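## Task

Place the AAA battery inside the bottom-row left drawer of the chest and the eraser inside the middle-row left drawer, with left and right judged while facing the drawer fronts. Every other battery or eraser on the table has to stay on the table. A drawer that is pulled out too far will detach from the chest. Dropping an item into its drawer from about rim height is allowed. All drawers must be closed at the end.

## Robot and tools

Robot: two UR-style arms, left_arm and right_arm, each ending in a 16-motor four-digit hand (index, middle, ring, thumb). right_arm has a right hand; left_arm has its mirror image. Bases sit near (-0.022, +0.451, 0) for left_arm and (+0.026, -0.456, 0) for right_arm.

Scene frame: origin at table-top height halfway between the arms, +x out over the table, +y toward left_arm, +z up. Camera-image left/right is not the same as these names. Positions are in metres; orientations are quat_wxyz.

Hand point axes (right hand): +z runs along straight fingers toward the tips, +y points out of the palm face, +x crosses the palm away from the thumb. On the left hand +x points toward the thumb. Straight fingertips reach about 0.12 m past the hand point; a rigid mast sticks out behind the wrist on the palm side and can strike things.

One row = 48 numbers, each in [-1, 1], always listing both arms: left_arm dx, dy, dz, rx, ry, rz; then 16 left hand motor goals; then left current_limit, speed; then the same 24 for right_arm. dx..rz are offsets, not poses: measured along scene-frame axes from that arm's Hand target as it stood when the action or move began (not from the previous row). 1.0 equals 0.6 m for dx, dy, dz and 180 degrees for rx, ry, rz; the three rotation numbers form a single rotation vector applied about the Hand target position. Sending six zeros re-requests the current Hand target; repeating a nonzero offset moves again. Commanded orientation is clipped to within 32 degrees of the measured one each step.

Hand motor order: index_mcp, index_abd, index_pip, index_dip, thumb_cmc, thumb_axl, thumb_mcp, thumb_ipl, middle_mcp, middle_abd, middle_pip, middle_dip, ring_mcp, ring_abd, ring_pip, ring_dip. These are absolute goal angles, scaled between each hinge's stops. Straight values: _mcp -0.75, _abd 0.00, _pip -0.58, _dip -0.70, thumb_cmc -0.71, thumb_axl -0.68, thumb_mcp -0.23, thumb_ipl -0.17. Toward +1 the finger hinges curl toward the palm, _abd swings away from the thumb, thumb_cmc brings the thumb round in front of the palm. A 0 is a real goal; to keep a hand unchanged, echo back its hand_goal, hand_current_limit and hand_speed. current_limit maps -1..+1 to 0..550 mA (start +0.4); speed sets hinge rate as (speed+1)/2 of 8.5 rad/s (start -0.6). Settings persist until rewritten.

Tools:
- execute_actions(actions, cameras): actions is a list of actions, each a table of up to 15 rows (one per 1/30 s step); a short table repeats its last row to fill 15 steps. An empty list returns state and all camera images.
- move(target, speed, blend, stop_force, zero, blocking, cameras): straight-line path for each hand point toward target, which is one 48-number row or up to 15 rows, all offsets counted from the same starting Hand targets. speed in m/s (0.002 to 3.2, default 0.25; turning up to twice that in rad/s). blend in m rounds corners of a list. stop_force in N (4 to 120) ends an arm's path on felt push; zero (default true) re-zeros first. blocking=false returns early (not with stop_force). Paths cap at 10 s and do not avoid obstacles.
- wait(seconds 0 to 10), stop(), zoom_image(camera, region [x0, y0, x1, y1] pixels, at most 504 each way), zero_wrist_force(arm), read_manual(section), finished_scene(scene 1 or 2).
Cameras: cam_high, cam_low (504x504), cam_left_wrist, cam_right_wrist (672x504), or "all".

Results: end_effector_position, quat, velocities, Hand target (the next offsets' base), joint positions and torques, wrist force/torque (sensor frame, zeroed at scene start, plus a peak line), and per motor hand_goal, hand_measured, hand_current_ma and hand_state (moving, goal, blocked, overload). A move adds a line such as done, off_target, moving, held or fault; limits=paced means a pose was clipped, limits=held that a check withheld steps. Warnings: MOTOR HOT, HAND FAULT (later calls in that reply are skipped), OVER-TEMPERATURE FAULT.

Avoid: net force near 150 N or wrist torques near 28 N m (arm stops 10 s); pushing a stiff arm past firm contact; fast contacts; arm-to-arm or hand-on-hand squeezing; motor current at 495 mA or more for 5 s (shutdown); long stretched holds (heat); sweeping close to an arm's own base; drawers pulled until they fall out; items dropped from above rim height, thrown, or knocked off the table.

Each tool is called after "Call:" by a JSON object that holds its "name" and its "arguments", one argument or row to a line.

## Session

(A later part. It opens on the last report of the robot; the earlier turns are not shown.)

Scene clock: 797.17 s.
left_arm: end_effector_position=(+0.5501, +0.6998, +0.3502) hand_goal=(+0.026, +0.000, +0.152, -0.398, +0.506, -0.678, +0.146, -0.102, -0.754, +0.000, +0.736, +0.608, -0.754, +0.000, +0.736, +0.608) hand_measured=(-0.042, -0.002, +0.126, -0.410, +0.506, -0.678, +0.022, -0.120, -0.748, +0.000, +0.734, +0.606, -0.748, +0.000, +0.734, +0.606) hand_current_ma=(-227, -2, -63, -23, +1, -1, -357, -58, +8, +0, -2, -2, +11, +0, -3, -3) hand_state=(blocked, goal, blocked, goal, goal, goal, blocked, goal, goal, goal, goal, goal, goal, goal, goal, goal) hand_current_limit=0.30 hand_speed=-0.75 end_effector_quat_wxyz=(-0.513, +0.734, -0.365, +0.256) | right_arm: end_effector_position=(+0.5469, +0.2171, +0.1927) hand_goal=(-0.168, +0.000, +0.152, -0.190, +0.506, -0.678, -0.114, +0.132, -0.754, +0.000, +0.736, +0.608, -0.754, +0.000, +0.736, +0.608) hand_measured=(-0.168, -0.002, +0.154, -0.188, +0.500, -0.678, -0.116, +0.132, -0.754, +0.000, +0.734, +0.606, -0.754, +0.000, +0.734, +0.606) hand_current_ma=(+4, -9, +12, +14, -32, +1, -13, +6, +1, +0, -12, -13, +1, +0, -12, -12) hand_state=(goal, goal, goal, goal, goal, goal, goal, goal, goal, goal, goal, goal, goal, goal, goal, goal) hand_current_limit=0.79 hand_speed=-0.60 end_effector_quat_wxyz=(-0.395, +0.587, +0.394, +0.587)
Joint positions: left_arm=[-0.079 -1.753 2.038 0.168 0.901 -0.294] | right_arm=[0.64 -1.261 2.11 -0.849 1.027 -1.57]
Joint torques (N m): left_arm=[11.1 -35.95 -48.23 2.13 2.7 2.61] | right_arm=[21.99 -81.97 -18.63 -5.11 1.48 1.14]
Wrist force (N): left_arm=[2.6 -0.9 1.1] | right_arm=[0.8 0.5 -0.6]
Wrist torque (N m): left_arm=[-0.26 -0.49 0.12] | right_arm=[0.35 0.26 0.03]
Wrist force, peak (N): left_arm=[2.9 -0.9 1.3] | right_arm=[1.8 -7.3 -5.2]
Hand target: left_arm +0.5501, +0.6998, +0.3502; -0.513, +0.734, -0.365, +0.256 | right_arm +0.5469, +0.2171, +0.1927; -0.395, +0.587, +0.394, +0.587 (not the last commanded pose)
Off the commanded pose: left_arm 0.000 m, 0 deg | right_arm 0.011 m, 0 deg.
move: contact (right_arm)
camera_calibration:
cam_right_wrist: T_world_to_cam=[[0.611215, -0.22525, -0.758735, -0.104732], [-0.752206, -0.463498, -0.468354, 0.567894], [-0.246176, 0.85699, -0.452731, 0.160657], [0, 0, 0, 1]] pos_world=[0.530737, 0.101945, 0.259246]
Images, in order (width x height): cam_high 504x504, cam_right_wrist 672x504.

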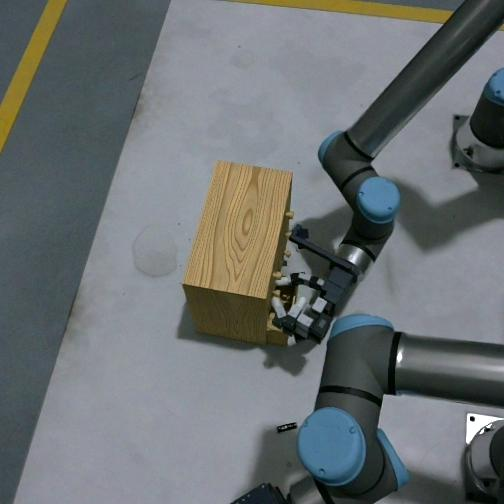

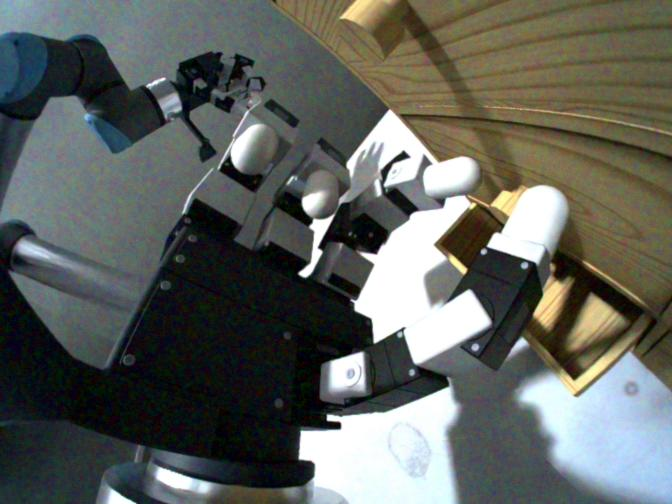

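Call:
{"name": "move", "arguments": {
  "target": [
    [0,0,0,0,0,0,0.0263,0,0.153,-0.397,0.506,-0.678,0.1457,-0.1027,-0.753,0,0.737,0.609,-0.753,0,0.737,0.609,0.3,-0.75,0.0005,0,0,0,0,0,0.0263,0,0.153,-0.397,0.506,-0.678,0.1457,-0.1027,-0.753,0,0.737,0.609,-0.753,0,0.737,0.609,0.5,-0.7],
    [0,0,0,0,0,0,0.0263,0,0.153,-0.397,0.506,-0.678,0.1457,-0.1027,-0.753,0,0.737,0.609,-0.753,0,0.737,0.609,0.3,-0.75,-0.145,0.005,0,0,0,0,0.0263,0,0.153,-0.397,0.506,-0.678,0.1457,-0.1027,-0.753,0,0.737,0.609,-0.753,0,0.737,0.609,0.5,-0.7]
  ],
  "speed": [0.03,0.06],
  "cameras": ["cam_high","cam_right_wrist"]
}}

Call:
{"name": "zoom_image", "arguments": {
  "camera": "cam_high",
  "region": [220, 220, 380, 380]
}}

Scene clock: 808.80 s.
left_arm: end_effector_position=(+0.5501, +0.6998, +0.3502) hand_goal=(+0.026, +0.000, +0.152, -0.398, +0.506, -0.678, +0.146, -0.102, -0.754, +0.000, +0.736, +0.608, -0.754, +0.000, +0.736, +0.608) hand_measured=(-0.042, -0.002, +0.126, -0.410, +0.506, -0.678, +0.022, -0.120, -0.748, +0.000, +0.734, +0.606, -0.748, +0.000, +0.734, +0.606) hand_current_ma=(-227, -2, -63, -23, +1, -1, -358, -58, +8, +0, -2, -2, +11, +0, -3, -3) hand_state=(blocked, goal, blocked, goal, goal, goal, blocked, goal, goal, goal, goal, goal, goal, goal, goal, goal) hand_current_limit=0.30 hand_speed=-0.75 end_effector_quat_wxyz=(-0.513, +0.734, -0.365, +0.256) | right_arm: end_effector_position=(+0.4600, +0.2201, +0.1927) hand_goal=(+0.026, +0.000, +0.152, -0.398, +0.506, -0.678, +0.146, -0.102, -0.754, +0.000, +0.736, +0.608, -0.754, +0.000, +0.736, +0.608) hand_measured=(+0.000, -0.004, +0.150, -0.396, +0.508, -0.676, +0.108, -0.112, -0.754, +0.000, +0.734, +0.606, -0.754, +0.000, +0.734, +0.606) hand_current_ma=(-138, -16, -11, +6, +15, +10, -249, -61, +1, +0, -12, -13, +1, +0, -12, -12) hand_state=(blocked, goal, goal, goal, goal, goal, blocked, goal, goal, goal, goal, goal, goal, goal, goal, goal) hand_current_limit=0.50 hand_speed=-0.70 end_effector_quat_wxyz=(-0.395, +0.587, +0.394, +0.587)
Joint positions: left_arm=[-0.079 -1.753 2.038 0.168 0.901 -0.294] | right_arm=[0.747 -1.32 2.196 -0.876 1.133 -1.57]
Joint torques (N m): left_arm=[13.54 -37.73 -47.68 2.35 1.79 2.86] | right_arm=[23.93 -73.79 -17.53 -5.03 2.94 -0.99]
Wrist force (N): left_arm=[2.6 -0.7 1.0] | right_arm=[0.9 1.1 -0.7]
Wrist torque (N m): left_arm=[-0.22 -0.48 0.10] | right_arm=[0.34 0.36 0.05]
Wrist force, peak (N): left_arm=[2.8 -0.5 1.5] | right_arm=[3.4 0.3 -1.5]
Hand target: left_arm +0.5501, +0.6998, +0.3502; -0.513, +0.734, -0.365, +0.256 | right_arm +0.4599, +0.2201, +0.1927; -0.395, +0.587, +0.394, +0.587
Off the commanded pose: left_arm 0.000 m, 0 deg | right_arm 0.000 m, 0 deg.
move: done
camera_calibration:
cam_right_wrist: T_world_to_cam=[[0.611215, -0.22525, -0.758735, -0.0509418], [-0.752206, -0.463498, -0.468354, 0.503918], [-0.246176, 0.85699, -0.452731, 0.136694], [0, 0, 0, 1]] pos_world=[0.443837, 0.104945, 0.259246]
Images, in order (width x height): cam_high 504x504, cam_right_wrist 672x504.

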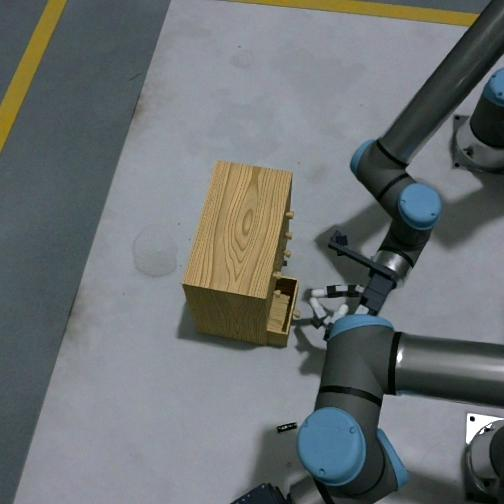

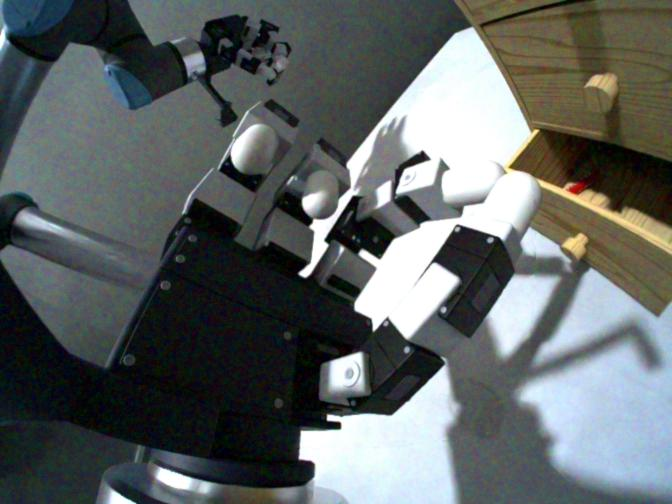

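Scaled by 3.150.

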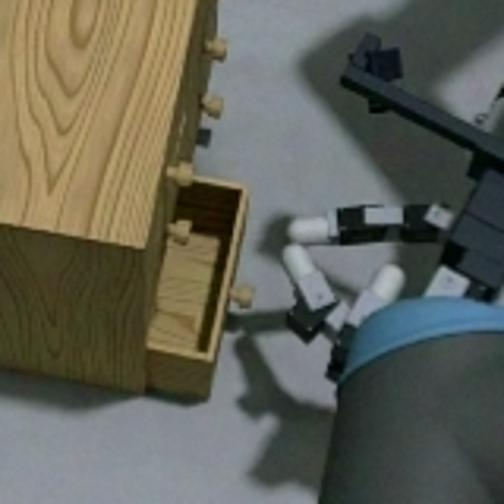

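Call:
{"name": "move", "arguments": {
  "target": [0,0,0,0,0,0,0.0263,0,0.153,-0.397,0.506,-0.678,0.1457,-0.1027,-0.753,0,0.737,0.609,-0.753,0,0.737,0.609,0.3,-0.75,0.16,0.0043,0,0,0,0,-0.168,0,0.153,-0.19,0.506,-0.678,-0.113,0.1326,-0.753,0,0.737,0.609,-0.753,0,0.737,0.609,0.79,-0.6],
  "speed": 0.05,
  "stop_force": 5,
  "cameras": ["cam_right_wrist"]
}}

Call:
{"name": "move", "arguments": {
  "target": [0,0,0,0,0,0,0.0263,0,0.153,-0.397,0.506,-0.678,0.1457,-0.1027,-0.753,0,0.737,0.609,-0.753,0,0.737,0.609,0.3,-0.75,0.0005,0,0,0,0,0,0.0263,0,0.153,-0.397,0.506,-0.678,0.1457,-0.1027,-0.753,0,0.737,0.609,-0.753,0,0.737,0.609,0.5,-0.7],
  "speed": 0.03,
  "cameras": ["cam_high","cam_right_wrist"]
}}

Call:
{"name": "zoom_image", "arguments": {
  "camera": "cam_high",
  "region": [240, 240, 340, 340]
}}

Call:
{"name": "zoom_image", "arguments": {
  "camera": "cam_right_wrist",
  "region": [420, 100, 620, 300]
}}

Scene clock: 841.73 s.
left_arm: end_effector_position=(+0.5501, +0.6998, +0.3502) hand_goal=(+0.026, +0.000, +0.152, -0.398, +0.506, -0.678, +0.146, -0.102, -0.754, +0.000, +0.736, +0.608, -0.754, +0.000, +0.736, +0.608) hand_measured=(-0.042, -0.002, +0.126, -0.410, +0.506, -0.678, +0.022, -0.120, -0.748, +0.000, +0.734, +0.606, -0.748, +0.000, +0.734, +0.606) hand_current_ma=(-227, -2, -63, -23, +1, -1, -358, -58, +8, +0, -2, -2, +11, +0, -3, -3) hand_state=(blocked, goal, blocked, goal, goal, goal, blocked, goal, goal, goal, goal, goal, goal, goal, goal, goal) hand_current_limit=0.30 hand_speed=-0.75 end_effector_quat_wxyz=(-0.513, +0.734, -0.365, +0.256) | right_arm: end_effector_position=(+0.5479, +0.2224, +0.1927) hand_goal=(-0.168, +0.000, +0.152, -0.190, +0.506, -0.678, -0.114, +0.132, -0.754, +0.000, +0.736, +0.608, -0.754, +0.000, +0.736, +0.608) hand_measured=(-0.166, -0.004, +0.154, -0.188, +0.500, -0.678, -0.116, +0.134, -0.754, +0.000, +0.734, +0.606, -0.754, +0.000, +0.734, +0.606) hand_current_ma=(+13, -13, +12, +14, -31, +1, -13, +14, +2, +0, -12, -13, +1, +0, -12, -12) hand_state=(goal, goal, goal, goal, goal, goal, goal, goal, goal, goal, goal, goal, goal, goal, goal, goal) hand_current_limit=0.79 hand_speed=-0.60 end_effector_quat_wxyz=(-0.395, +0.587, +0.394, +0.587)
Joint positions: left_arm=[-0.079 -1.753 2.038 0.168 0.901 -0.294] | right_arm=[0.646 -1.255 2.1 -0.846 1.033 -1.57]
Joint torques (N m): left_arm=[8.08 -34.99 -47.95 2.25 2.65 2.27] | right_arm=[24 -82.03 -18.94 -4.76 1.41 1.86]
Wrist force (N): left_arm=[2.4 -0.7 1.2] | right_arm=[1.1 0.6 -0.4]
Wrist torque (N m): left_arm=[-0.23 -0.46 0.09] | right_arm=[0.34 0.24 0.06]
Wrist force, peak (N): left_arm=[2.8 -0.9 1.2] | right_arm=[1.7 -7.7 -4.5]
Hand target: left_arm +0.5501, +0.6998, +0.3502; -0.513, +0.734, -0.365, +0.256 | right_arm +0.5479, +0.2224, +0.1927; -0.395, +0.587, +0.394, +0.587 (not the last commanded pose)
Off the commanded pose: left_arm 0.000 m, 0 deg | right_arm 0.008 m, 0 deg.
move: contact (right_arm)
camera_calibration:
cam_right_wrist: T_world_to_cam=[[0.611195, -0.225248, -0.758752, -0.104074], [-0.75225, -0.463389, -0.468392, 0.571049], [-0.246093, 0.85705, -0.452663, 0.156269], [0, 0, 0, 1]] pos_world=[0.531637, 0.107244, 0.259246]
Images, in order (width x height): cam_right_wrist 672x504.

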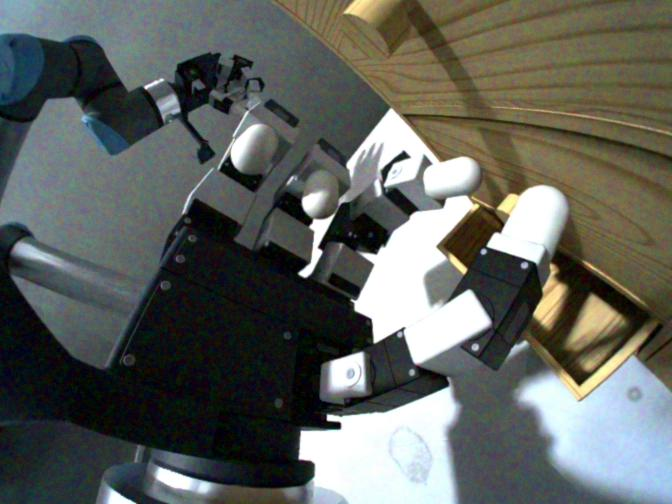

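Scene clock: 842.43 s.
left_arm: end_effector_position=(+0.5501, +0.6998, +0.3502) hand_goal=(+0.026, +0.000, +0.152, -0.398, +0.506, -0.678, +0.146, -0.102, -0.754, +0.000, +0.736, +0.608, -0.754, +0.000, +0.736, +0.608) hand_measured=(-0.042, -0.002, +0.126, -0.410, +0.506, -0.678, +0.022, -0.120, -0.748, +0.000, +0.734, +0.606, -0.748, +0.000, +0.734, +0.606) hand_current_ma=(-227, -2, -63, -23, +1, -1, -357, -58, +8, +0, -2, -2, +11, +0, -3, -3) hand_state=(blocked, goal, blocked, goal, goal, goal, blocked, goal, goal, goal, goal, goal, goal, goal, goal, goal) hand_current_limit=0.30 hand_speed=-0.75 end_effector_quat_wxyz=(-0.513, +0.734, -0.365, +0.256) | right_arm: end_effector_position=(+0.5480, +0.2224, +0.1927) hand_goal=(+0.026, +0.000, +0.152, -0.398, +0.506, -0.678, +0.146, -0.102, -0.754, +0.000, +0.736, +0.608, -0.754, +0.000, +0.736, +0.608) hand_measured=(+0.014, +0.000, +0.152, -0.394, +0.514, -0.676, +0.096, -0.114, -0.754, +0.000, +0.734, +0.606, -0.754, +0.000, +0.734, +0.606) hand_current_ma=(-64, -4, +2, +19, +42, +10, -329, -76, +2, +0, -12, -13, +1, +0, -12, -12) hand_state=(goal, goal, goal, goal, goal, goal, blocked, goal, goal, goal, goal, goal, goal, goal, goal, goal) hand_current_limit=0.50 hand_speed=-0.70 end_effector_quat_wxyz=(-0.395, +0.587, +0.394, +0.587)
Joint positions: left_arm=[-0.079 -1.753 2.038 0.168 0.901 -0.294] | right_arm=[0.646 -1.254 2.1 -0.846 1.033 -1.57]
Joint torques (N m): left_arm=[11.76 -34.07 -47.72 1.95 2.66 2.65] | right_arm=[-15.75 -46.81 -48.75 -0.16 -1.45 1.97]
Wrist force (N): left_arm=[2.2 -0.5 1.0] | right_arm=[2.8 0.0 -1.5]
Wrist torque (N m): left_arm=[-0.19 -0.44 0.07] | right_arm=[0.24 0.12 0.02]
Wrist force, peak (N): left_arm=[2.5 -0.9 1.4] | right_arm=[2.8 0.3 -2.1]
Hand target: left_arm +0.5501, +0.6998, +0.3502; -0.513, +0.734, -0.365, +0.256 | right_arm +0.5482, +0.2224, +0.1927; -0.395, +0.587, +0.394, +0.587
Off the commanded pose: left_arm 0.000 m, 0 deg | right_arm 0.000 m, 0 deg.
move: done
camera_calibration:
cam_right_wrist: T_world_to_cam=[[0.611299, -0.225122, -0.758705, -0.104276], [-0.752133, -0.46349, -0.468479, 0.571171], [-0.246188, 0.857028, -0.452653, 0.156368], [0, 0, 0, 1]] pos_world=[0.531837, 0.107245, 0.259247]
Images, in order (width x height): cam_high 504x504, cam_right_wrist 672x504.

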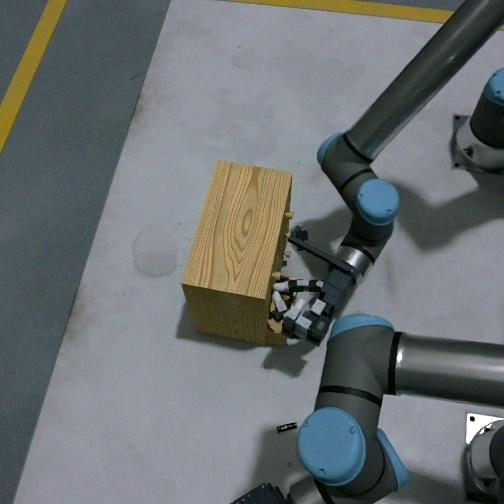

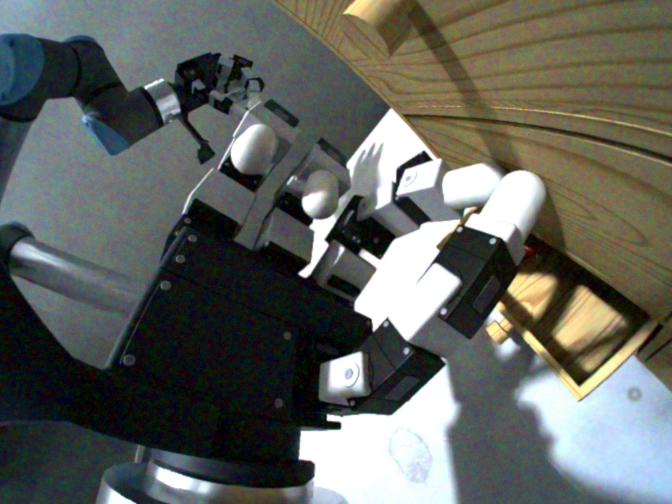

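Scaled by 5.040.

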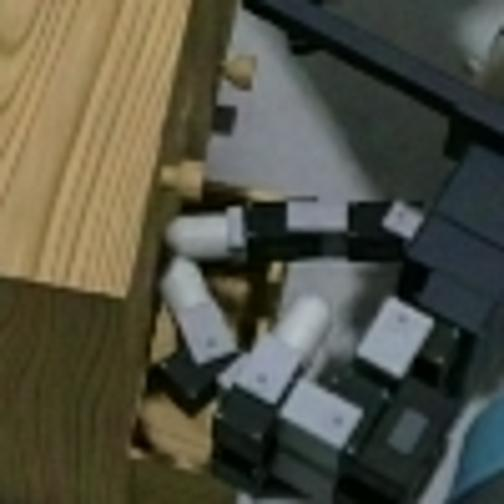

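Scaled by 2.520 from the camera's 672x504 image, which has a finer 960x720 frame.

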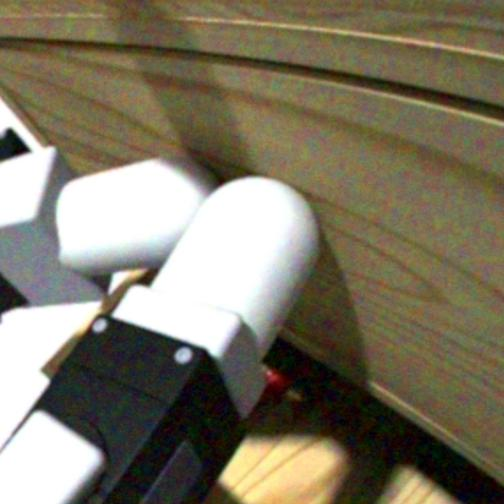

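Call:
{"name": "move", "arguments": {
  "target": [
    [0,0,0,0,0,0,0.0263,0,0.153,-0.397,0.506,-0.678,0.1457,-0.1027,-0.753,0,0.737,0.609,-0.753,0,0.737,0.609,0.3,-0.75,-0.003,0,0,0,0,0,-0.168,0,0.153,-0.19,0.506,-0.678,-0.113,0.1326,-0.753,0,0.737,0.609,-0.753,0,0.737,0.609,0.5,-0.6],
    [0,0,0,0,0,0,0.0263,0,0.153,-0.397,0.506,-0.678,0.1457,-0.1027,-0.753,0,0.737,0.609,-0.753,0,0.737,0.609,0.3,-0.75,-0.003,0,-0.0142,0,0,0,-0.168,0,0.153,-0.19,0.506,-0.678,-0.113,0.1326,-0.753,0,0.737,0.609,-0.753,0,0.737,0.609,0.5,-0.6],
    [0,0,0,0,0,0,0.0263,0,0.153,-0.397,0.506,-0.678,0.1457,-0.1027,-0.753,0,0.737,0.609,-0.753,0,0.737,0.609,0.3,-0.75,0.0002,0,-0.0142,0,0,0,0.0263,0,0.153,-0.397,0.506,-0.678,0.1457,-0.1027,-0.753,0,0.737,0.609,-0.753,0,0.737,0.609,0.5,-0.7]
  ],
  "speed": 0.04,
  "cameras": ["cam_right_wrist"]
}}

Call:
{"name": "zoom_image", "arguments": {
  "camera": "cam_right_wrist",
  "region": [420, 100, 620, 300]
}}

Scene clock: 870.53 s.
left_arm: end_effector_position=(+0.5501, +0.6998, +0.3502) hand_goal=(+0.026, +0.000, +0.152, -0.398, +0.506, -0.678, +0.146, -0.102, -0.754, +0.000, +0.736, +0.608, -0.754, +0.000, +0.736, +0.608) hand_measured=(-0.042, -0.002, +0.126, -0.410, +0.506, -0.678, +0.022, -0.120, -0.748, +0.000, +0.734, +0.606, -0.748, +0.000, +0.734, +0.606) hand_current_ma=(-227, -2, -63, -23, +1, -1, -357, -58, +8, +0, -2, -2, +11, +0, -3, -3) hand_state=(blocked, goal, blocked, goal, goal, goal, blocked, goal, goal, goal, goal, goal, goal, goal, goal, goal) hand_current_limit=0.30 hand_speed=-0.75 end_effector_quat_wxyz=(-0.513, +0.734, -0.365, +0.256) | right_arm: end_effector_position=(+0.5482, +0.2224, +0.1842) hand_goal=(+0.026, +0.000, +0.152, -0.398, +0.506, -0.678, +0.146, -0.102, -0.754, +0.000, +0.736, +0.608, -0.754, +0.000, +0.736, +0.608) hand_measured=(-0.030, +0.000, +0.154, -0.382, +0.504, -0.678, +0.030, -0.112, -0.754, +0.000, +0.734, +0.606, -0.754, +0.000, +0.734, +0.606) hand_current_ma=(-294, -1, +13, +82, -13, +4, -412, -64, +2, +0, -12, -13, +1, +0, -12, -12) hand_state=(blocked, goal, goal, goal, goal, goal, blocked, goal, goal, goal, goal, goal, goal, goal, goal, goal) hand_current_limit=0.50 hand_speed=-0.70 end_effector_quat_wxyz=(-0.395, +0.587, +0.394, +0.587)
Joint positions: left_arm=[-0.079 -1.753 2.038 0.168 0.901 -0.294] | right_arm=[0.646 -1.242 2.104 -0.862 1.033 -1.57]
Joint torques (N m): left_arm=[11.44 -37 -48.07 1.81 2.11 2.42] | right_arm=[-18.82 -47.4 -50.61 0.09 -1.44 0.22]
Wrist force (N): left_arm=[2.3 -0.6 1.3] | right_arm=[2.2 -7.2 -4.4]
Wrist torque (N m): left_arm=[-0.23 -0.45 0.08] | right_arm=[-0.11 0.13 0.16]
Wrist force, peak (N): left_arm=[2.8 -0.6 1.1] | right_arm=[2.6 -7.5 -4.9]
Hand target: left_arm +0.5501, +0.6998, +0.3502; -0.513, +0.734, -0.365, +0.256 | right_arm +0.5483, +0.2224, +0.1842; -0.395, +0.587, +0.394, +0.587
Off the commanded pose: left_arm 0.000 m, 0 deg | right_arm 0.000 m, 0 deg.
move: done
camera_calibration:
cam_right_wrist: T_world_to_cam=[[0.611197, -0.225261, -0.758746, -0.110845], [-0.75222, -0.463493, -0.468336, 0.567303], [-0.246176, 0.85699, -0.452731, 0.152542], [0, 0, 0, 1]] pos_world=[0.532037, 0.107245, 0.250646]
Images, in order (width x height): cam_right_wrist 672x504.

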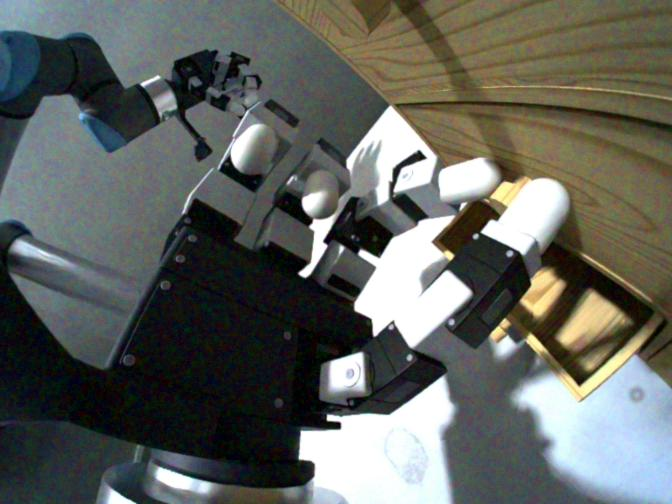

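Scaled by 2.520 from the camera's 672x504 image, which has a finer 960x720 frame.

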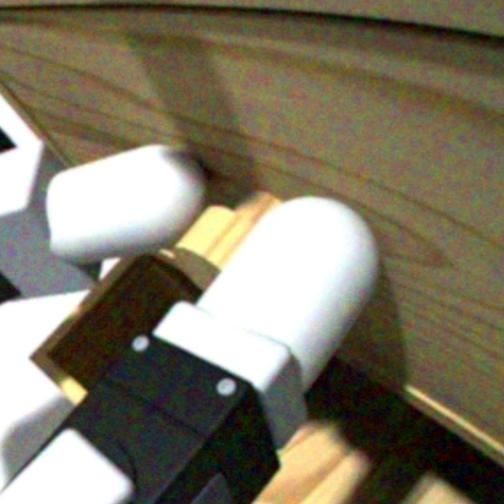

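Call:
{"name": "move", "arguments": {
  "target": [0,0,0,0,0,0,0.0263,0,0.153,-0.397,0.506,-0.678,0.1457,-0.1027,-0.753,0,0.737,0.609,-0.753,0,0.737,0.609,0.3,-0.75,-0.15,0.0053,0,0,0,0,0.0263,0,0.153,-0.397,0.506,-0.678,0.1457,-0.1027,-0.753,0,0.737,0.609,-0.753,0,0.737,0.609,0.5,-0.7],
  "speed": 0.06,
  "cameras": ["cam_high","cam_right_wrist"]
}}

Call:
{"name": "zoom_image", "arguments": {
  "camera": "cam_high",
  "region": [220, 240, 340, 360]
}}

Scene clock: 880.90 s.
left_arm: end_effector_position=(+0.5501, +0.6998, +0.3502) hand_goal=(+0.026, +0.000, +0.152, -0.398, +0.506, -0.678, +0.146, -0.102, -0.754, +0.000, +0.736, +0.608, -0.754, +0.000, +0.736, +0.608) hand_measured=(-0.042, -0.002, +0.126, -0.410, +0.506, -0.678, +0.022, -0.120, -0.748, +0.000, +0.734, +0.606, -0.748, +0.000, +0.734, +0.606) hand_current_ma=(-227, -2, -63, -23, +1, -1, -358, -58, +8, +0, -2, -2, +11, +0, -3, -3) hand_state=(blocked, goal, blocked, goal, goal, goal, blocked, goal, goal, goal, goal, goal, goal, goal, goal, goal) hand_current_limit=0.30 hand_speed=-0.75 end_effector_quat_wxyz=(-0.513, +0.734, -0.365, +0.256) | right_arm: end_effector_position=(+0.4584, +0.2256, +0.1842) hand_goal=(+0.026, +0.000, +0.152, -0.398, +0.506, -0.678, +0.146, -0.102, -0.754, +0.000, +0.736, +0.608, -0.754, +0.000, +0.736, +0.608) hand_measured=(+0.012, -0.004, +0.148, -0.398, +0.508, -0.676, +0.102, -0.118, -0.754, +0.000, +0.734, +0.606, -0.754, +0.000, +0.734, +0.606) hand_current_ma=(-78, -13, -20, +0, +12, +9, -281, -102, +2, +0, -12, -13, +1, +0, -12, -12) hand_state=(goal, goal, goal, goal, goal, goal, blocked, goal, goal, goal, goal, goal, goal, goal, goal, goal) hand_current_limit=0.50 hand_speed=-0.70 end_effector_quat_wxyz=(-0.395, +0.587, +0.394, +0.587)
Joint positions: left_arm=[-0.079 -1.753 2.038 0.168 0.901 -0.294] | right_arm=[0.756 -1.301 2.192 -0.891 1.143 -1.57]
Joint torques (N m): left_arm=[11.36 -34.62 -47.19 2.07 2.36 2.48] | right_arm=[26.44 -74.95 -16.53 -5.23 3.03 -1.09]
Wrist force (N): left_arm=[2.4 -0.8 1.1] | right_arm=[0.7 0.5 -0.3]
Wrist torque (N m): left_arm=[-0.24 -0.45 0.09] | right_arm=[0.23 0.38 0.02]
Wrist force, peak (N): left_arm=[3.0 -0.6 1.0] | right_arm=[2.8 -7.7 -5.1]
Hand target: left_arm +0.5501, +0.6998, +0.3502; -0.513, +0.734, -0.365, +0.256 | right_arm +0.4583, +0.2256, +0.1842; -0.395, +0.587, +0.394, +0.587
Off the commanded pose: left_arm 0.000 m, 0 deg | right_arm 0.000 m, 0 deg.
move: done
camera_calibration:
cam_right_wrist: T_world_to_cam=[[0.611195, -0.225248, -0.758752, -0.0551761], [-0.75225, -0.463389, -0.468392, 0.501177], [-0.246093, 0.85705, -0.452663, 0.127609], [0, 0, 0, 1]] pos_world=[0.442137, 0.110444, 0.250646]
Images, in order (width x height): cam_high 504x504, cam_right_wrist 672x504.

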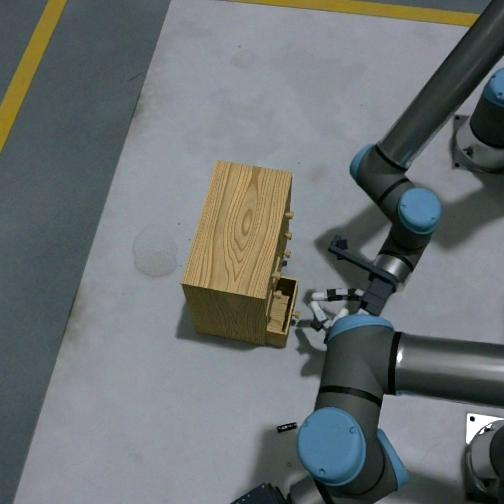

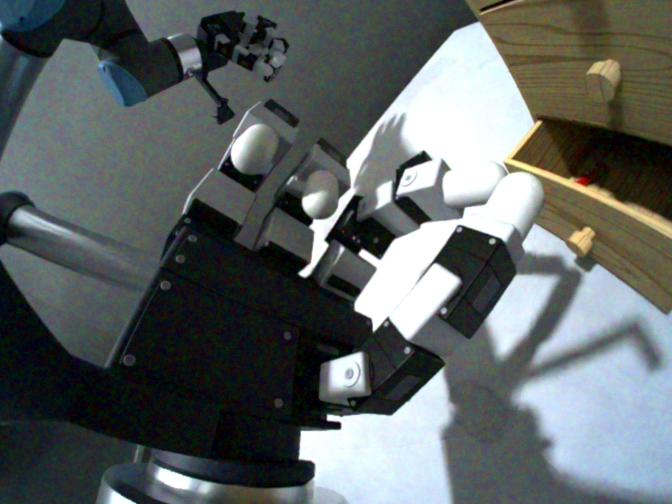

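Scaled by 4.200.

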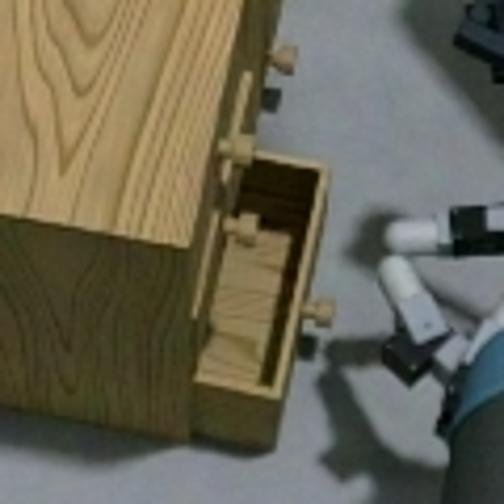

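Call:
{"name": "move", "arguments": {
  "target": [0,0,0,0,0,0,0.0263,0,0.153,-0.397,0.506,-0.678,0.1457,-0.1027,-0.753,0,0.737,0.609,-0.753,0,0.737,0.609,0.3,-0.75,0.163,-0.0055,0,0,0,0,-0.168,0,0.153,-0.19,0.506,-0.678,-0.113,0.1326,-0.753,0,0.737,0.609,-0.753,0,0.737,0.609,0.79,-0.6],
  "speed": 0.06,
  "stop_force": 5
}}

Call:
{"name": "move", "arguments": {
  "target": [
    [0,0,0,0,0,0,0.0263,0,0.153,-0.397,0.506,-0.678,0.1457,-0.1027,-0.753,0,0.737,0.609,-0.753,0,0.737,0.609,0.3,-0.75,0.0022,0,0,0,0,0,0.0263,0,0.153,-0.397,0.506,-0.678,0.1457,-0.1027,-0.753,0,0.737,0.609,-0.753,0,0.737,0.609,0.79,-0.7],
    [0,0,0,0,0,0,0.0263,0,0.153,-0.397,0.506,-0.678,0.1457,-0.1027,-0.753,0,0.737,0.609,-0.753,0,0.737,0.609,0.3,-0.75,-0.147,0.0053,0,0,0,0,0.0263,0,0.153,-0.397,0.506,-0.678,0.1457,-0.1027,-0.753,0,0.737,0.609,-0.753,0,0.737,0.609,0.79,-0.7]
  ],
  "speed": [0.03,0.04],
  "cameras": ["cam_high","cam_right_wrist"]
}}

Call:
{"name": "zoom_image", "arguments": {
  "camera": "cam_high",
  "region": [220, 240, 340, 360]
}}

Scene clock: 904.73 s.
left_arm: end_effector_position=(+0.5501, +0.6998, +0.3502) hand_goal=(+0.026, +0.000, +0.152, -0.398, +0.506, -0.678, +0.146, -0.102, -0.754, +0.000, +0.736, +0.608, -0.754, +0.000, +0.736, +0.608) hand_measured=(-0.042, -0.002, +0.126, -0.410, +0.506, -0.678, +0.022, -0.120, -0.748, +0.000, +0.734, +0.606, -0.748, +0.000, +0.734, +0.606) hand_current_ma=(-227, -2, -63, -23, +1, -1, -358, -58, +8, +0, -2, -2, +11, +0, -3, -3) hand_state=(blocked, goal, blocked, goal, goal, goal, blocked, goal, goal, goal, goal, goal, goal, goal, goal, goal) hand_current_limit=0.30 hand_speed=-0.75 end_effector_quat_wxyz=(-0.513, +0.734, -0.365, +0.256) | right_arm: end_effector_position=(+0.5479, +0.2224, +0.1842) hand_goal=(-0.168, +0.000, +0.152, -0.190, +0.506, -0.678, -0.114, +0.132, -0.754, +0.000, +0.736, +0.608, -0.754, +0.000, +0.736, +0.608) hand_measured=(-0.166, -0.002, +0.154, -0.188, +0.500, -0.678, -0.116, +0.132, -0.754, +0.000, +0.734, +0.606, -0.754, +0.000, +0.734, +0.606) hand_current_ma=(+13, -9, +12, +14, -31, +1, -13, +3, +2, +0, -12, -13, +2, +0, -12, -12) hand_state=(goal, goal, goal, goal, goal, goal, goal, goal, goal, goal, goal, goal, goal, goal, goal, goal) hand_current_limit=0.79 hand_speed=-0.60 end_effector_quat_wxyz=(-0.395, +0.587, +0.394, +0.587)
Joint positions: left_arm=[-0.079 -1.753 2.038 0.168 0.901 -0.294] | right_arm=[0.646 -1.242 2.104 -0.862 1.033 -1.57]
Joint torques (N m): left_arm=[9.34 -38.58 -47.89 2.41 2.08 2.39] | right_arm=[23.61 -81.74 -18 -5.04 1.35 1.71]
Wrist force (N): left_arm=[2.5 -0.8 1.4] | right_arm=[1.0 1.1 -0.6]
Wrist torque (N m): left_arm=[-0.26 -0.46 0.10] | right_arm=[0.44 0.25 0.04]
Wrist force, peak (N): left_arm=[2.7 -1.1 1.3] | right_arm=[1.8 -5.9 -4.2]
Hand target: left_arm +0.5501, +0.6998, +0.3502; -0.513, +0.734, -0.365, +0.256 | right_arm +0.5479, +0.2224, +0.1842; -0.395, +0.587, +0.394, +0.587 (not the last commanded pose)
Off the commanded pose: left_arm 0.000 m, 0 deg | right_arm 0.008 m, 0 deg.
move: contact (right_arm)

Scene clock: 908.03 s.
left_arm: end_effector_position=(+0.5501, +0.6998, +0.3502) hand_goal=(+0.026, +0.000, +0.152, -0.398, +0.506, -0.678, +0.146, -0.102, -0.754, +0.000, +0.736, +0.608, -0.754, +0.000, +0.736, +0.608) hand_measured=(-0.042, -0.002, +0.126, -0.410, +0.506, -0.678, +0.022, -0.120, -0.748, +0.000, +0.734, +0.606, -0.748, +0.000, +0.734, +0.606) hand_current_ma=(-227, -2, -63, -23, +1, -1, -358, -58, +8, +0, -2, -2, +11, +0, -3, -3) hand_state=(blocked, goal, blocked, goal, goal, goal, blocked, goal, goal, goal, goal, goal, goal, goal, goal, goal) hand_current_limit=0.30 hand_speed=-0.75 end_effector_quat_wxyz=(-0.513, +0.734, -0.365, +0.256) | right_arm: end_effector_position=(+0.4598, +0.2256, +0.1842) hand_goal=(+0.026, +0.000, +0.152, -0.398, +0.506, -0.678, +0.146, -0.102, -0.754, +0.000, +0.736, +0.608, -0.754, +0.000, +0.736, +0.608) hand_measured=(+0.012, -0.004, +0.146, -0.400, +0.514, -0.674, +0.106, -0.120, -0.754, +0.000, +0.734, +0.606, -0.754, +0.000, +0.734, +0.606) hand_current_ma=(-76, -20, -27, -5, +41, +22, -264, -126, +2, +0, -12, -13, +2, +0, -12, -12) hand_state=(goal, goal, goal, goal, goal, goal, blocked, goal, goal, goal, goal, goal, goal, goal, goal, goal) hand_current_limit=0.79 hand_speed=-0.70 end_effector_quat_wxyz=(-0.395, +0.587, +0.394, +0.587)
Joint positions: left_arm=[-0.079 -1.753 2.038 0.168 0.901 -0.294] | right_arm=[0.755 -1.3 2.191 -0.891 1.142 -1.57]
Joint torques (N m): left_arm=[10.47 -34.72 -48.28 1.95 2.31 2.69] | right_arm=[22.25 -75.26 -16.31 -5.05 2.88 -1.1]
Wrist force (N): left_arm=[2.5 -0.7 1.0] | right_arm=[0.9 0.8 -0.6]
Wrist torque (N m): left_arm=[-0.21 -0.47 0.10] | right_arm=[0.31 0.37 0.04]
Wrist force, peak (N): left_arm=[2.8 -0.5 1.4] | right_arm=[2.6 -7.4 -5.0]
Hand target: left_arm +0.5501, +0.6998, +0.3502; -0.513, +0.734, -0.365, +0.256 | right_arm +0.4597, +0.2256, +0.1842; -0.395, +0.587, +0.394, +0.587
Off the commanded pose: left_arm 0.000 m, 0 deg | right_arm 0.000 m, 0 deg.
move: done
camera_calibration:
cam_right_wrist: T_world_to_cam=[[0.611193, -0.225311, -0.758735, -0.0559524], [-0.752282, -0.463319, -0.468409, 0.502288], [-0.245998, 0.857071, -0.452675, 0.127958], [0, 0, 0, 1]] pos_world=[0.443537, 0.110444, 0.250746]
Images, in order (width x height): cam_high 504x504, cam_right_wrist 672x504.

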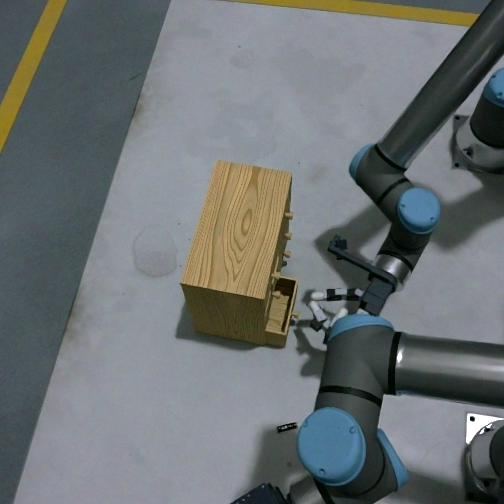

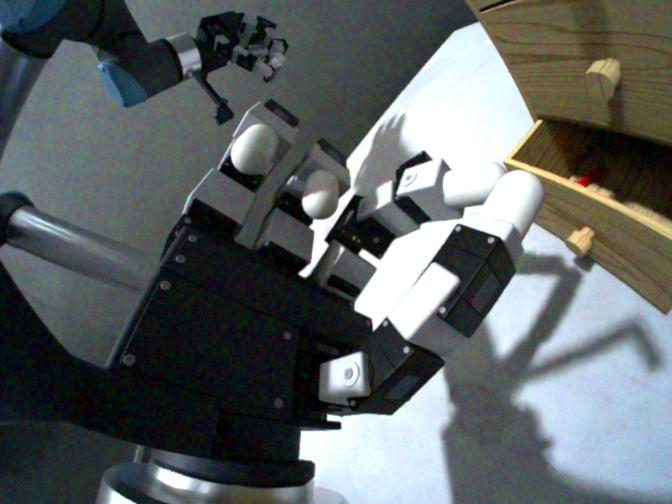

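Scaled by 4.200.

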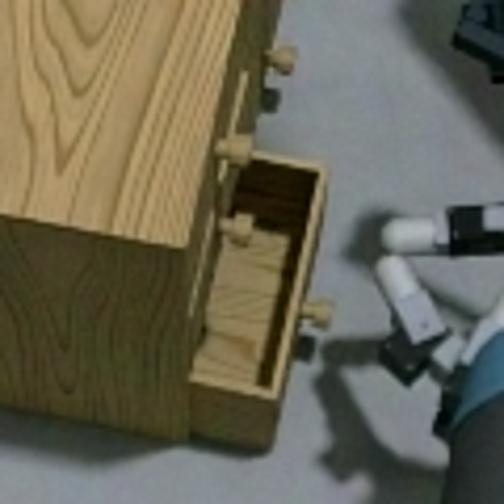

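Call:
{"name": "move", "arguments": {
  "target": [0,0,0,0,0,0,0.0263,0,0.153,-0.397,0.506,-0.678,0.1457,-0.1027,-0.753,0,0.737,0.609,-0.753,0,0.737,0.609,0.3,-0.75,0.163,-0.0055,0.001,0,0,0,-0.168,0,0.153,-0.19,0.506,-0.678,-0.113,0.1326,-0.753,0,0.737,0.609,-0.753,0,0.737,0.609,1.0,-0.6],
  "speed": 0.08,
  "stop_force": 5
}}

Call:
{"name": "move", "arguments": {
  "target": [
    [0,0,0,0,0,0,0.0263,0,0.153,-0.397,0.506,-0.678,0.1457,-0.1027,-0.753,0,0.737,0.609,-0.753,0,0.737,0.609,0.3,-0.75,0.0025,0,0,0,0,0,0.09,0,0.153,-0.397,0.506,-0.678,0.21,-0.1027,-0.753,0,0.737,0.609,-0.753,0,0.737,0.609,1.0,-0.7],
    [0,0,0,0,0,0,0.0263,0,0.153,-0.397,0.506,-0.678,0.1457,-0.1027,-0.753,0,0.737,0.609,-0.753,0,0.737,0.609,0.3,-0.75,-0.02,0.0007,0,0,0,0,0.09,0,0.153,-0.397,0.506,-0.678,0.21,-0.1027,-0.753,0,0.737,0.609,-0.753,0,0.737,0.609,1.0,-0.7]
  ],
  "speed": [0.03,0.03],
  "cameras": ["cam_high"]
}}

Call:
{"name": "zoom_image", "arguments": {
  "camera": "cam_high",
  "region": [220, 240, 340, 360]
}}

Scene clock: 1001.83 s.
left_arm: end_effector_position=(+0.5501, +0.6998, +0.3502) hand_goal=(+0.026, +0.000, +0.152, -0.398, +0.506, -0.678, +0.146, -0.102, -0.754, +0.000, +0.736, +0.608, -0.754, +0.000, +0.736, +0.608) hand_measured=(-0.042, -0.002, +0.126, -0.410, +0.506, -0.678, +0.022, -0.120, -0.748, +0.000, +0.734, +0.606, -0.748, +0.000, +0.734, +0.606) hand_current_ma=(-227, -2, -63, -23, +1, -1, -358, -57, +8, +0, -2, -2, +11, +0, -3, -3) hand_state=(blocked, goal, blocked, goal, goal, goal, blocked, goal, goal, goal, goal, goal, goal, goal, goal, goal) hand_current_limit=0.30 hand_speed=-0.75 end_effector_quat_wxyz=(-0.513, +0.734, -0.365, +0.256) | right_arm: end_effector_position=(+0.5496, +0.2224, +0.1848) hand_goal=(-0.168, +0.000, +0.152, -0.190, +0.506, -0.678, -0.114, +0.132, -0.754, +0.000, +0.736, +0.608, -0.754, +0.000, +0.736, +0.608) hand_measured=(-0.166, -0.004, +0.154, -0.188, +0.500, -0.678, -0.116, +0.134, -0.754, +0.000, +0.734, +0.606, -0.754, +0.000, +0.734, +0.606) hand_current_ma=(+13, -18, +12, +14, -31, +2, -13, +8, +3, +0, -12, -13, +3, +0, -12, -12) hand_state=(goal, goal, goal, goal, goal, goal, goal, goal, goal, goal, goal, goal, goal, goal, goal, goal) hand_current_limit=1.00 hand_speed=-0.60 end_effector_quat_wxyz=(-0.395, +0.587, +0.394, +0.587)
Joint positions: left_arm=[-0.079 -1.753 2.038 0.168 0.901 -0.294] | right_arm=[0.645 -1.242 2.102 -0.861 1.032 -1.57]
Joint torques (N m): left_arm=[10.46 -33.76 -48.4 2.15 1.66 2] | right_arm=[23.52 -82.38 -18.46 -5 1.58 1.66]
Wrist force (N): left_arm=[2.9 -0.6 1.1] | right_arm=[1.1 0.8 -0.5]
Wrist torque (N m): left_arm=[-0.22 -0.53 0.12] | right_arm=[0.38 0.23 0.05]
Wrist force, peak (N): left_arm=[2.9 -0.6 1.2] | right_arm=[1.4 -5.7 -4.6]
Hand target: left_arm +0.5501, +0.6998, +0.3502; -0.513, +0.734, -0.365, +0.256 | right_arm +0.5496, +0.2224, +0.1848; -0.395, +0.587, +0.394, +0.587 (not the last commanded pose)
Off the commanded pose: left_arm 0.000 m, 0 deg | right_arm 0.008 m, 0 deg.
move: contact (right_arm)

Scene clock: 1003.30 s.
left_arm: end_effector_position=(+0.5501, +0.6998, +0.3502) hand_goal=(+0.026, +0.000, +0.152, -0.398, +0.506, -0.678, +0.146, -0.102, -0.754, +0.000, +0.736, +0.608, -0.754, +0.000, +0.736, +0.608) hand_measured=(-0.042, -0.002, +0.126, -0.410, +0.506, -0.678, +0.022, -0.120, -0.748, +0.000, +0.734, +0.606, -0.748, +0.000, +0.734, +0.606) hand_current_ma=(-227, -2, -63, -23, +1, -1, -358, -58, +8, +0, -2, -2, +11, +0, -3, -3) hand_state=(blocked, goal, blocked, goal, goal, goal, blocked, goal, goal, goal, goal, goal, goal, goal, goal, goal) hand_current_limit=0.30 hand_speed=-0.75 end_effector_quat_wxyz=(-0.513, +0.734, -0.365, +0.256) | right_arm: end_effector_position=(+0.5377, +0.2228, +0.1848) hand_goal=(+0.090, +0.000, +0.152, -0.398, +0.506, -0.678, +0.210, -0.102, -0.754, +0.000, +0.736, +0.608, -0.754, +0.000, +0.736, +0.608) hand_measured=(-0.014, +0.004, +0.126, -0.412, +0.514, -0.676, +0.058, -0.128, -0.754, +0.000, +0.734, +0.606, -0.754, +0.000, +0.734, +0.606) hand_current_ma=(-550, +14, -132, -66, +42, +7, -550, -171, +3, +0, -12, -13, +3, +0, -12, -12) hand_state=(blocked, goal, blocked, goal, goal, goal, blocked, blocked, goal, goal, goal, goal, goal, goal, goal, goal) hand_current_limit=1.00 hand_speed=-0.70 end_effector_quat_wxyz=(-0.395, +0.587, +0.394, +0.587)
Joint positions: left_arm=[-0.079 -1.753 2.038 0.168 0.901 -0.294] | right_arm=[0.658 -1.25 2.115 -0.865 1.045 -1.57]
Joint torques (N m): left_arm=[9.6 -34.12 -46.6 1.93 1.97 2.65] | right_arm=[23.06 -78.88 -16.18 -4.33 2.59 0.94]
Wrist force (N): left_arm=[2.1 -0.6 1.3] | right_arm=[2.3 1.8 -0.4]
Wrist torque (N m): left_arm=[-0.23 -0.42 0.06] | right_arm=[0.48 0.22 -0.05]
Wrist force, peak (N): left_arm=[2.8 -0.9 1.2] | right_arm=[2.7 -5.5 -2.4]
Hand target: left_arm +0.5501, +0.6998, +0.3502; -0.513, +0.734, -0.365, +0.256 | right_arm +0.5376, +0.2228, +0.1848; -0.395, +0.587, +0.394, +0.587
Off the commanded pose: left_arm 0.000 m, 0 deg | right_arm 0.000 m, 0 deg.
move: done
Images, in order (width x height): cam_high 504x504.

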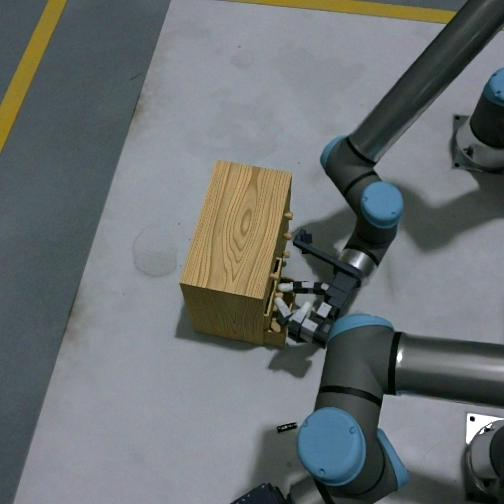

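Scaled by 4.200.

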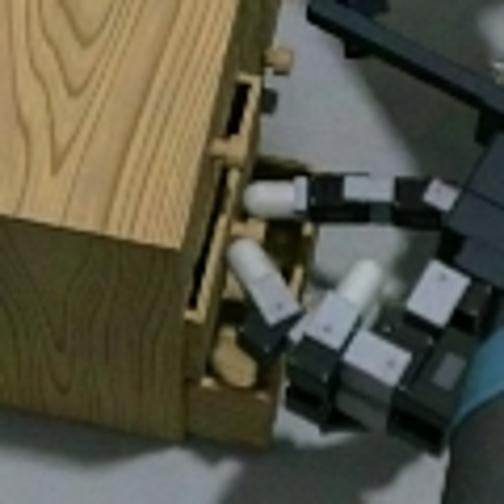

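Call:
{"name": "move", "arguments": {
  "target": [0,0,0,0,0,0,0.0263,0,0.153,-0.397,0.506,-0.678,0.1457,-0.1027,-0.753,0,0.737,0.609,-0.753,0,0.737,0.609,0.3,-0.75,-0.09,0.0032,0,0,0,0,0.09,0,0.153,-0.397,0.506,-0.678,0.21,-0.1027,-0.753,0,0.737,0.609,-0.753,0,0.737,0.609,0.78,-0.7],
  "speed": 0.05,
  "cameras": ["cam_low","cam_high"]
}}

Scene clock: 1038.23 s.
left_arm: end_effector_position=(+0.5501, +0.6998, +0.3502) hand_goal=(+0.026, +0.000, +0.152, -0.398, +0.506, -0.678, +0.146, -0.102, -0.754, +0.000, +0.736, +0.608, -0.754, +0.000, +0.736, +0.608) hand_measured=(-0.042, -0.002, +0.126, -0.410, +0.506, -0.678, +0.022, -0.120, -0.748, +0.000, +0.734, +0.606, -0.748, +0.000, +0.734, +0.606) hand_current_ma=(-227, -2, -63, -23, +1, -1, -358, -58, +8, +0, -2, -2, +11, +0, -3, -3) hand_state=(blocked, goal, blocked, goal, goal, goal, blocked, goal, goal, goal, goal, goal, goal, goal, goal, goal) hand_current_limit=0.30 hand_speed=-0.75 end_effector_quat_wxyz=(-0.513, +0.734, -0.365, +0.256) | right_arm: end_effector_position=(+0.4837, +0.2247, +0.1848) hand_goal=(+0.090, +0.000, +0.152, -0.398, +0.506, -0.678, +0.210, -0.102, -0.754, +0.000, +0.736, +0.608, -0.754, +0.000, +0.736, +0.608) hand_measured=(-0.022, +0.000, +0.130, -0.408, +0.506, -0.678, +0.052, -0.124, -0.754, +0.000, +0.734, +0.606, -0.754, +0.000, +0.734, +0.606) hand_current_ma=(-490, -3, -112, -47, -4, -2, -490, -148, +3, +0, -12, -13, +3, +0, -12, -12) hand_state=(blocked, goal, blocked, goal, goal, goal, blocked, blocked, goal, goal, goal, goal, goal, goal, goal, goal) hand_current_limit=0.78 hand_speed=-0.70 end_effector_quat_wxyz=(-0.395, +0.587, +0.394, +0.587)
Joint positions: left_arm=[-0.079 -1.753 2.038 0.168 0.901 -0.294] | right_arm=[0.723 -1.287 2.169 -0.883 1.11 -1.57]
Joint torques (N m): left_arm=[10.65 -36.97 -47.37 1.81 1.08 2.09] | right_arm=[23.35 -76.82 -17.08 -4.68 2.84 -1.03]
Wrist force (N): left_arm=[2.1 -0.8 1.0] | right_arm=[0.6 1.6 -0.4]
Wrist torque (N m): left_arm=[-0.23 -0.42 0.06] | right_arm=[0.37 0.42 0.05]
Wrist force, peak (N): left_arm=[3.0 -0.8 1.3] | right_arm=[2.4 2.5 -2.4]
Hand target: left_arm +0.5501, +0.6998, +0.3502; -0.513, +0.734, -0.365, +0.256 | right_arm +0.4836, +0.2247, +0.1848; -0.395, +0.587, +0.394, +0.587
Off the commanded pose: left_arm 0.000 m, 0 deg | right_arm 0.000 m, 0 deg.
HAND FAULT: one or more motors of the hand drew too much current for too long and shut down. This happened 2 times since the last result. The arm does not stop for it. Each such motor holds nothing for 10 seconds from its own shutdown, also while the arm is stopped by a fault of its own. Then it runs to the goal last written, under the current limit last written. A HAND FAULT can take a little off the scene's score.
move: done
Images, in order (width x height): cam_high 504x504, cam_low 504x504.

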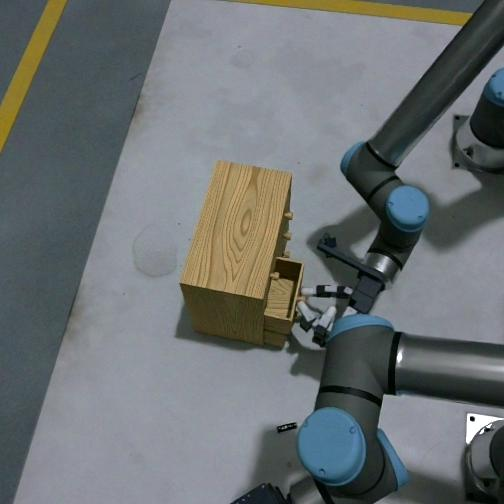

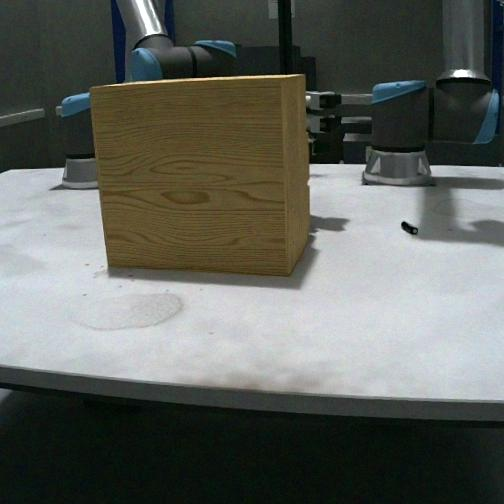

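Call:
{"name": "move", "arguments": {
  "target": [
    [0,0,0,0,0,0,0.0263,0,0.153,-0.397,0.506,-0.678,0.1457,-0.1027,-0.753,0,0.737,0.609,-0.753,0,0.737,0.609,0.3,-0.75,0,0,0,0,0,0,-0.168,0,0.153,-0.19,0.506,-0.678,-0.113,0.1326,-0.753,0,0.737,0.609,-0.753,0,0.737,0.609,0.3,-0.6],
    [0,0,0,0,0,0,0.0263,0,0.153,-0.397,0.506,-0.678,0.1457,-0.1027,-0.753,0,0.737,0.609,-0.753,0,0.737,0.609,0.3,-0.75,-0.1,0.0035,0,0,0,0,-0.168,0,0.153,-0.19,0.506,-0.678,-0.113,0.1326,-0.753,0,0.737,0.609,-0.753,0,0.737,0.609,0.3,-0.6],
    [0,0,0,0,0,0,0.0263,0,0.153,-0.397,0.506,-0.678,0.1457,-0.1027,-0.753,0,0.737,0.609,-0.753,0,0.737,0.609,0.3,-0.75,-0.12,-0.42,0.1,0,0,0,-0.168,0,0.153,-0.19,0.506,-0.678,-0.113,0.1326,-0.753,0,0.737,0.609,-0.753,0,0.737,0.609,0.3,-0.6]
  ],
  "speed": [0.05,0.08,0.2],
  "blend": [0,0.02,0],
  "cameras": ["cam_high","cam_left_wrist"]
}}

Scene clock: 1050.40 s.
left_arm: end_effector_position=(+0.5501, +0.6998, +0.3502) hand_goal=(+0.026, +0.000, +0.152, -0.398, +0.506, -0.678, +0.146, -0.102, -0.754, +0.000, +0.736, +0.608, -0.754, +0.000, +0.736, +0.608) hand_measured=(-0.042, -0.002, +0.126, -0.410, +0.506, -0.678, +0.022, -0.120, -0.748, +0.000, +0.734, +0.606, -0.748, +0.000, +0.734, +0.606) hand_current_ma=(-227, -2, -63, -23, +1, -1, -358, -58, +8, +0, -2, -2, +11, +0, -3, -3) hand_state=(blocked, goal, blocked, goal, goal, goal, blocked, goal, goal, goal, goal, goal, goal, goal, goal, goal) hand_current_limit=0.30 hand_speed=-0.75 end_effector_quat_wxyz=(-0.513, +0.734, -0.365, +0.256) | right_arm: end_effector_position=(+0.4116, -0.0273, +0.2448) hand_goal=(-0.168, +0.000, +0.152, -0.190, +0.506, -0.678, -0.114, +0.132, -0.754, +0.000, +0.736, +0.608, -0.754, +0.000, +0.736, +0.608) hand_measured=(-0.166, +0.000, +0.150, -0.192, +0.500, -0.678, -0.112, +0.130, -0.754, +0.000, +0.734, +0.606, -0.754, +0.000, +0.734, +0.606) hand_current_ma=(+7, -3, -12, -14, -31, -4, +10, -14, +4, +0, -12, -13, +4, +0, -12, -12) hand_state=(goal, goal, goal, goal, goal, goal, goal, goal, goal, goal, goal, goal, goal, goal, goal, goal) hand_current_limit=0.30 hand_speed=-0.60 end_effector_quat_wxyz=(-0.395, +0.587, +0.394, +0.587)
Joint positions: left_arm=[-0.079 -1.753 2.038 0.168 0.901 -0.294] | right_arm=[0.243 -1.833 2.573 -0.74 0.63 -1.569]
Joint torques (N m): left_arm=[9.61 -37.4 -47.1 1.79 1.39 2.07] | right_arm=[-12.49 -34.79 -21.82 0.66 -3.25 -1.32]
Wrist force (N): left_arm=[2.4 -0.9 0.9] | right_arm=[0.7 1.1 -0.5]
Wrist torque (N m): left_arm=[-0.24 -0.47 0.09] | right_arm=[0.47 0.41 -0.05]
Wrist force, peak (N): left_arm=[3.0 -0.6 0.9] | right_arm=[1.1 2.2 0.0]
Hand target: left_arm +0.5501, +0.6998, +0.3502; -0.513, +0.734, -0.365, +0.256 | right_arm +0.4116, -0.0273, +0.2448; -0.395, +0.587, +0.394, +0.587
Off the commanded pose: left_arm 0.000 m, 0 deg | right_arm 0.000 m, 0 deg.
move: done
camera_calibration:
cam_left_wrist: T_world_to_cam=[[-0.289116, 0.74061, 0.606555, -0.603127], [-0.125956, -0.657536, 0.74282, 0.222368], [0.948972, 0.138362, 0.283388, -0.594394], [0, 0, 0, 1]] pos_world=[0.417698, 0.675138, 0.369095]
Images, in order (width x height): cam_high 504x504, cam_left_wrist 672x504.

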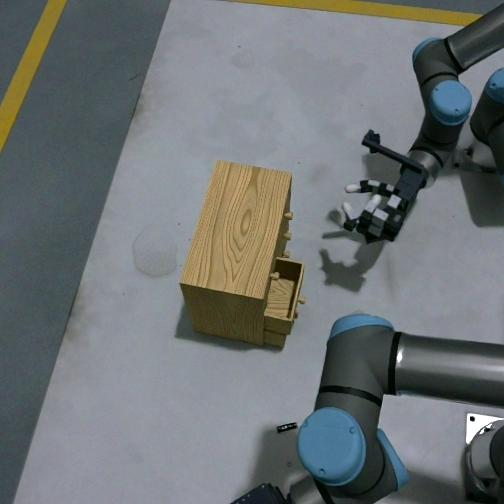

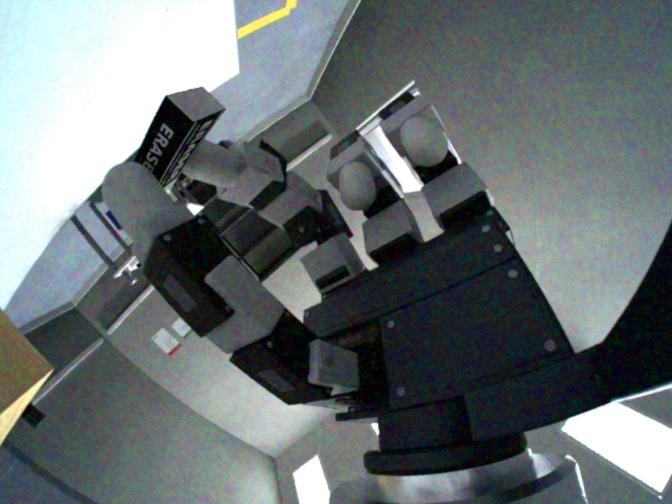

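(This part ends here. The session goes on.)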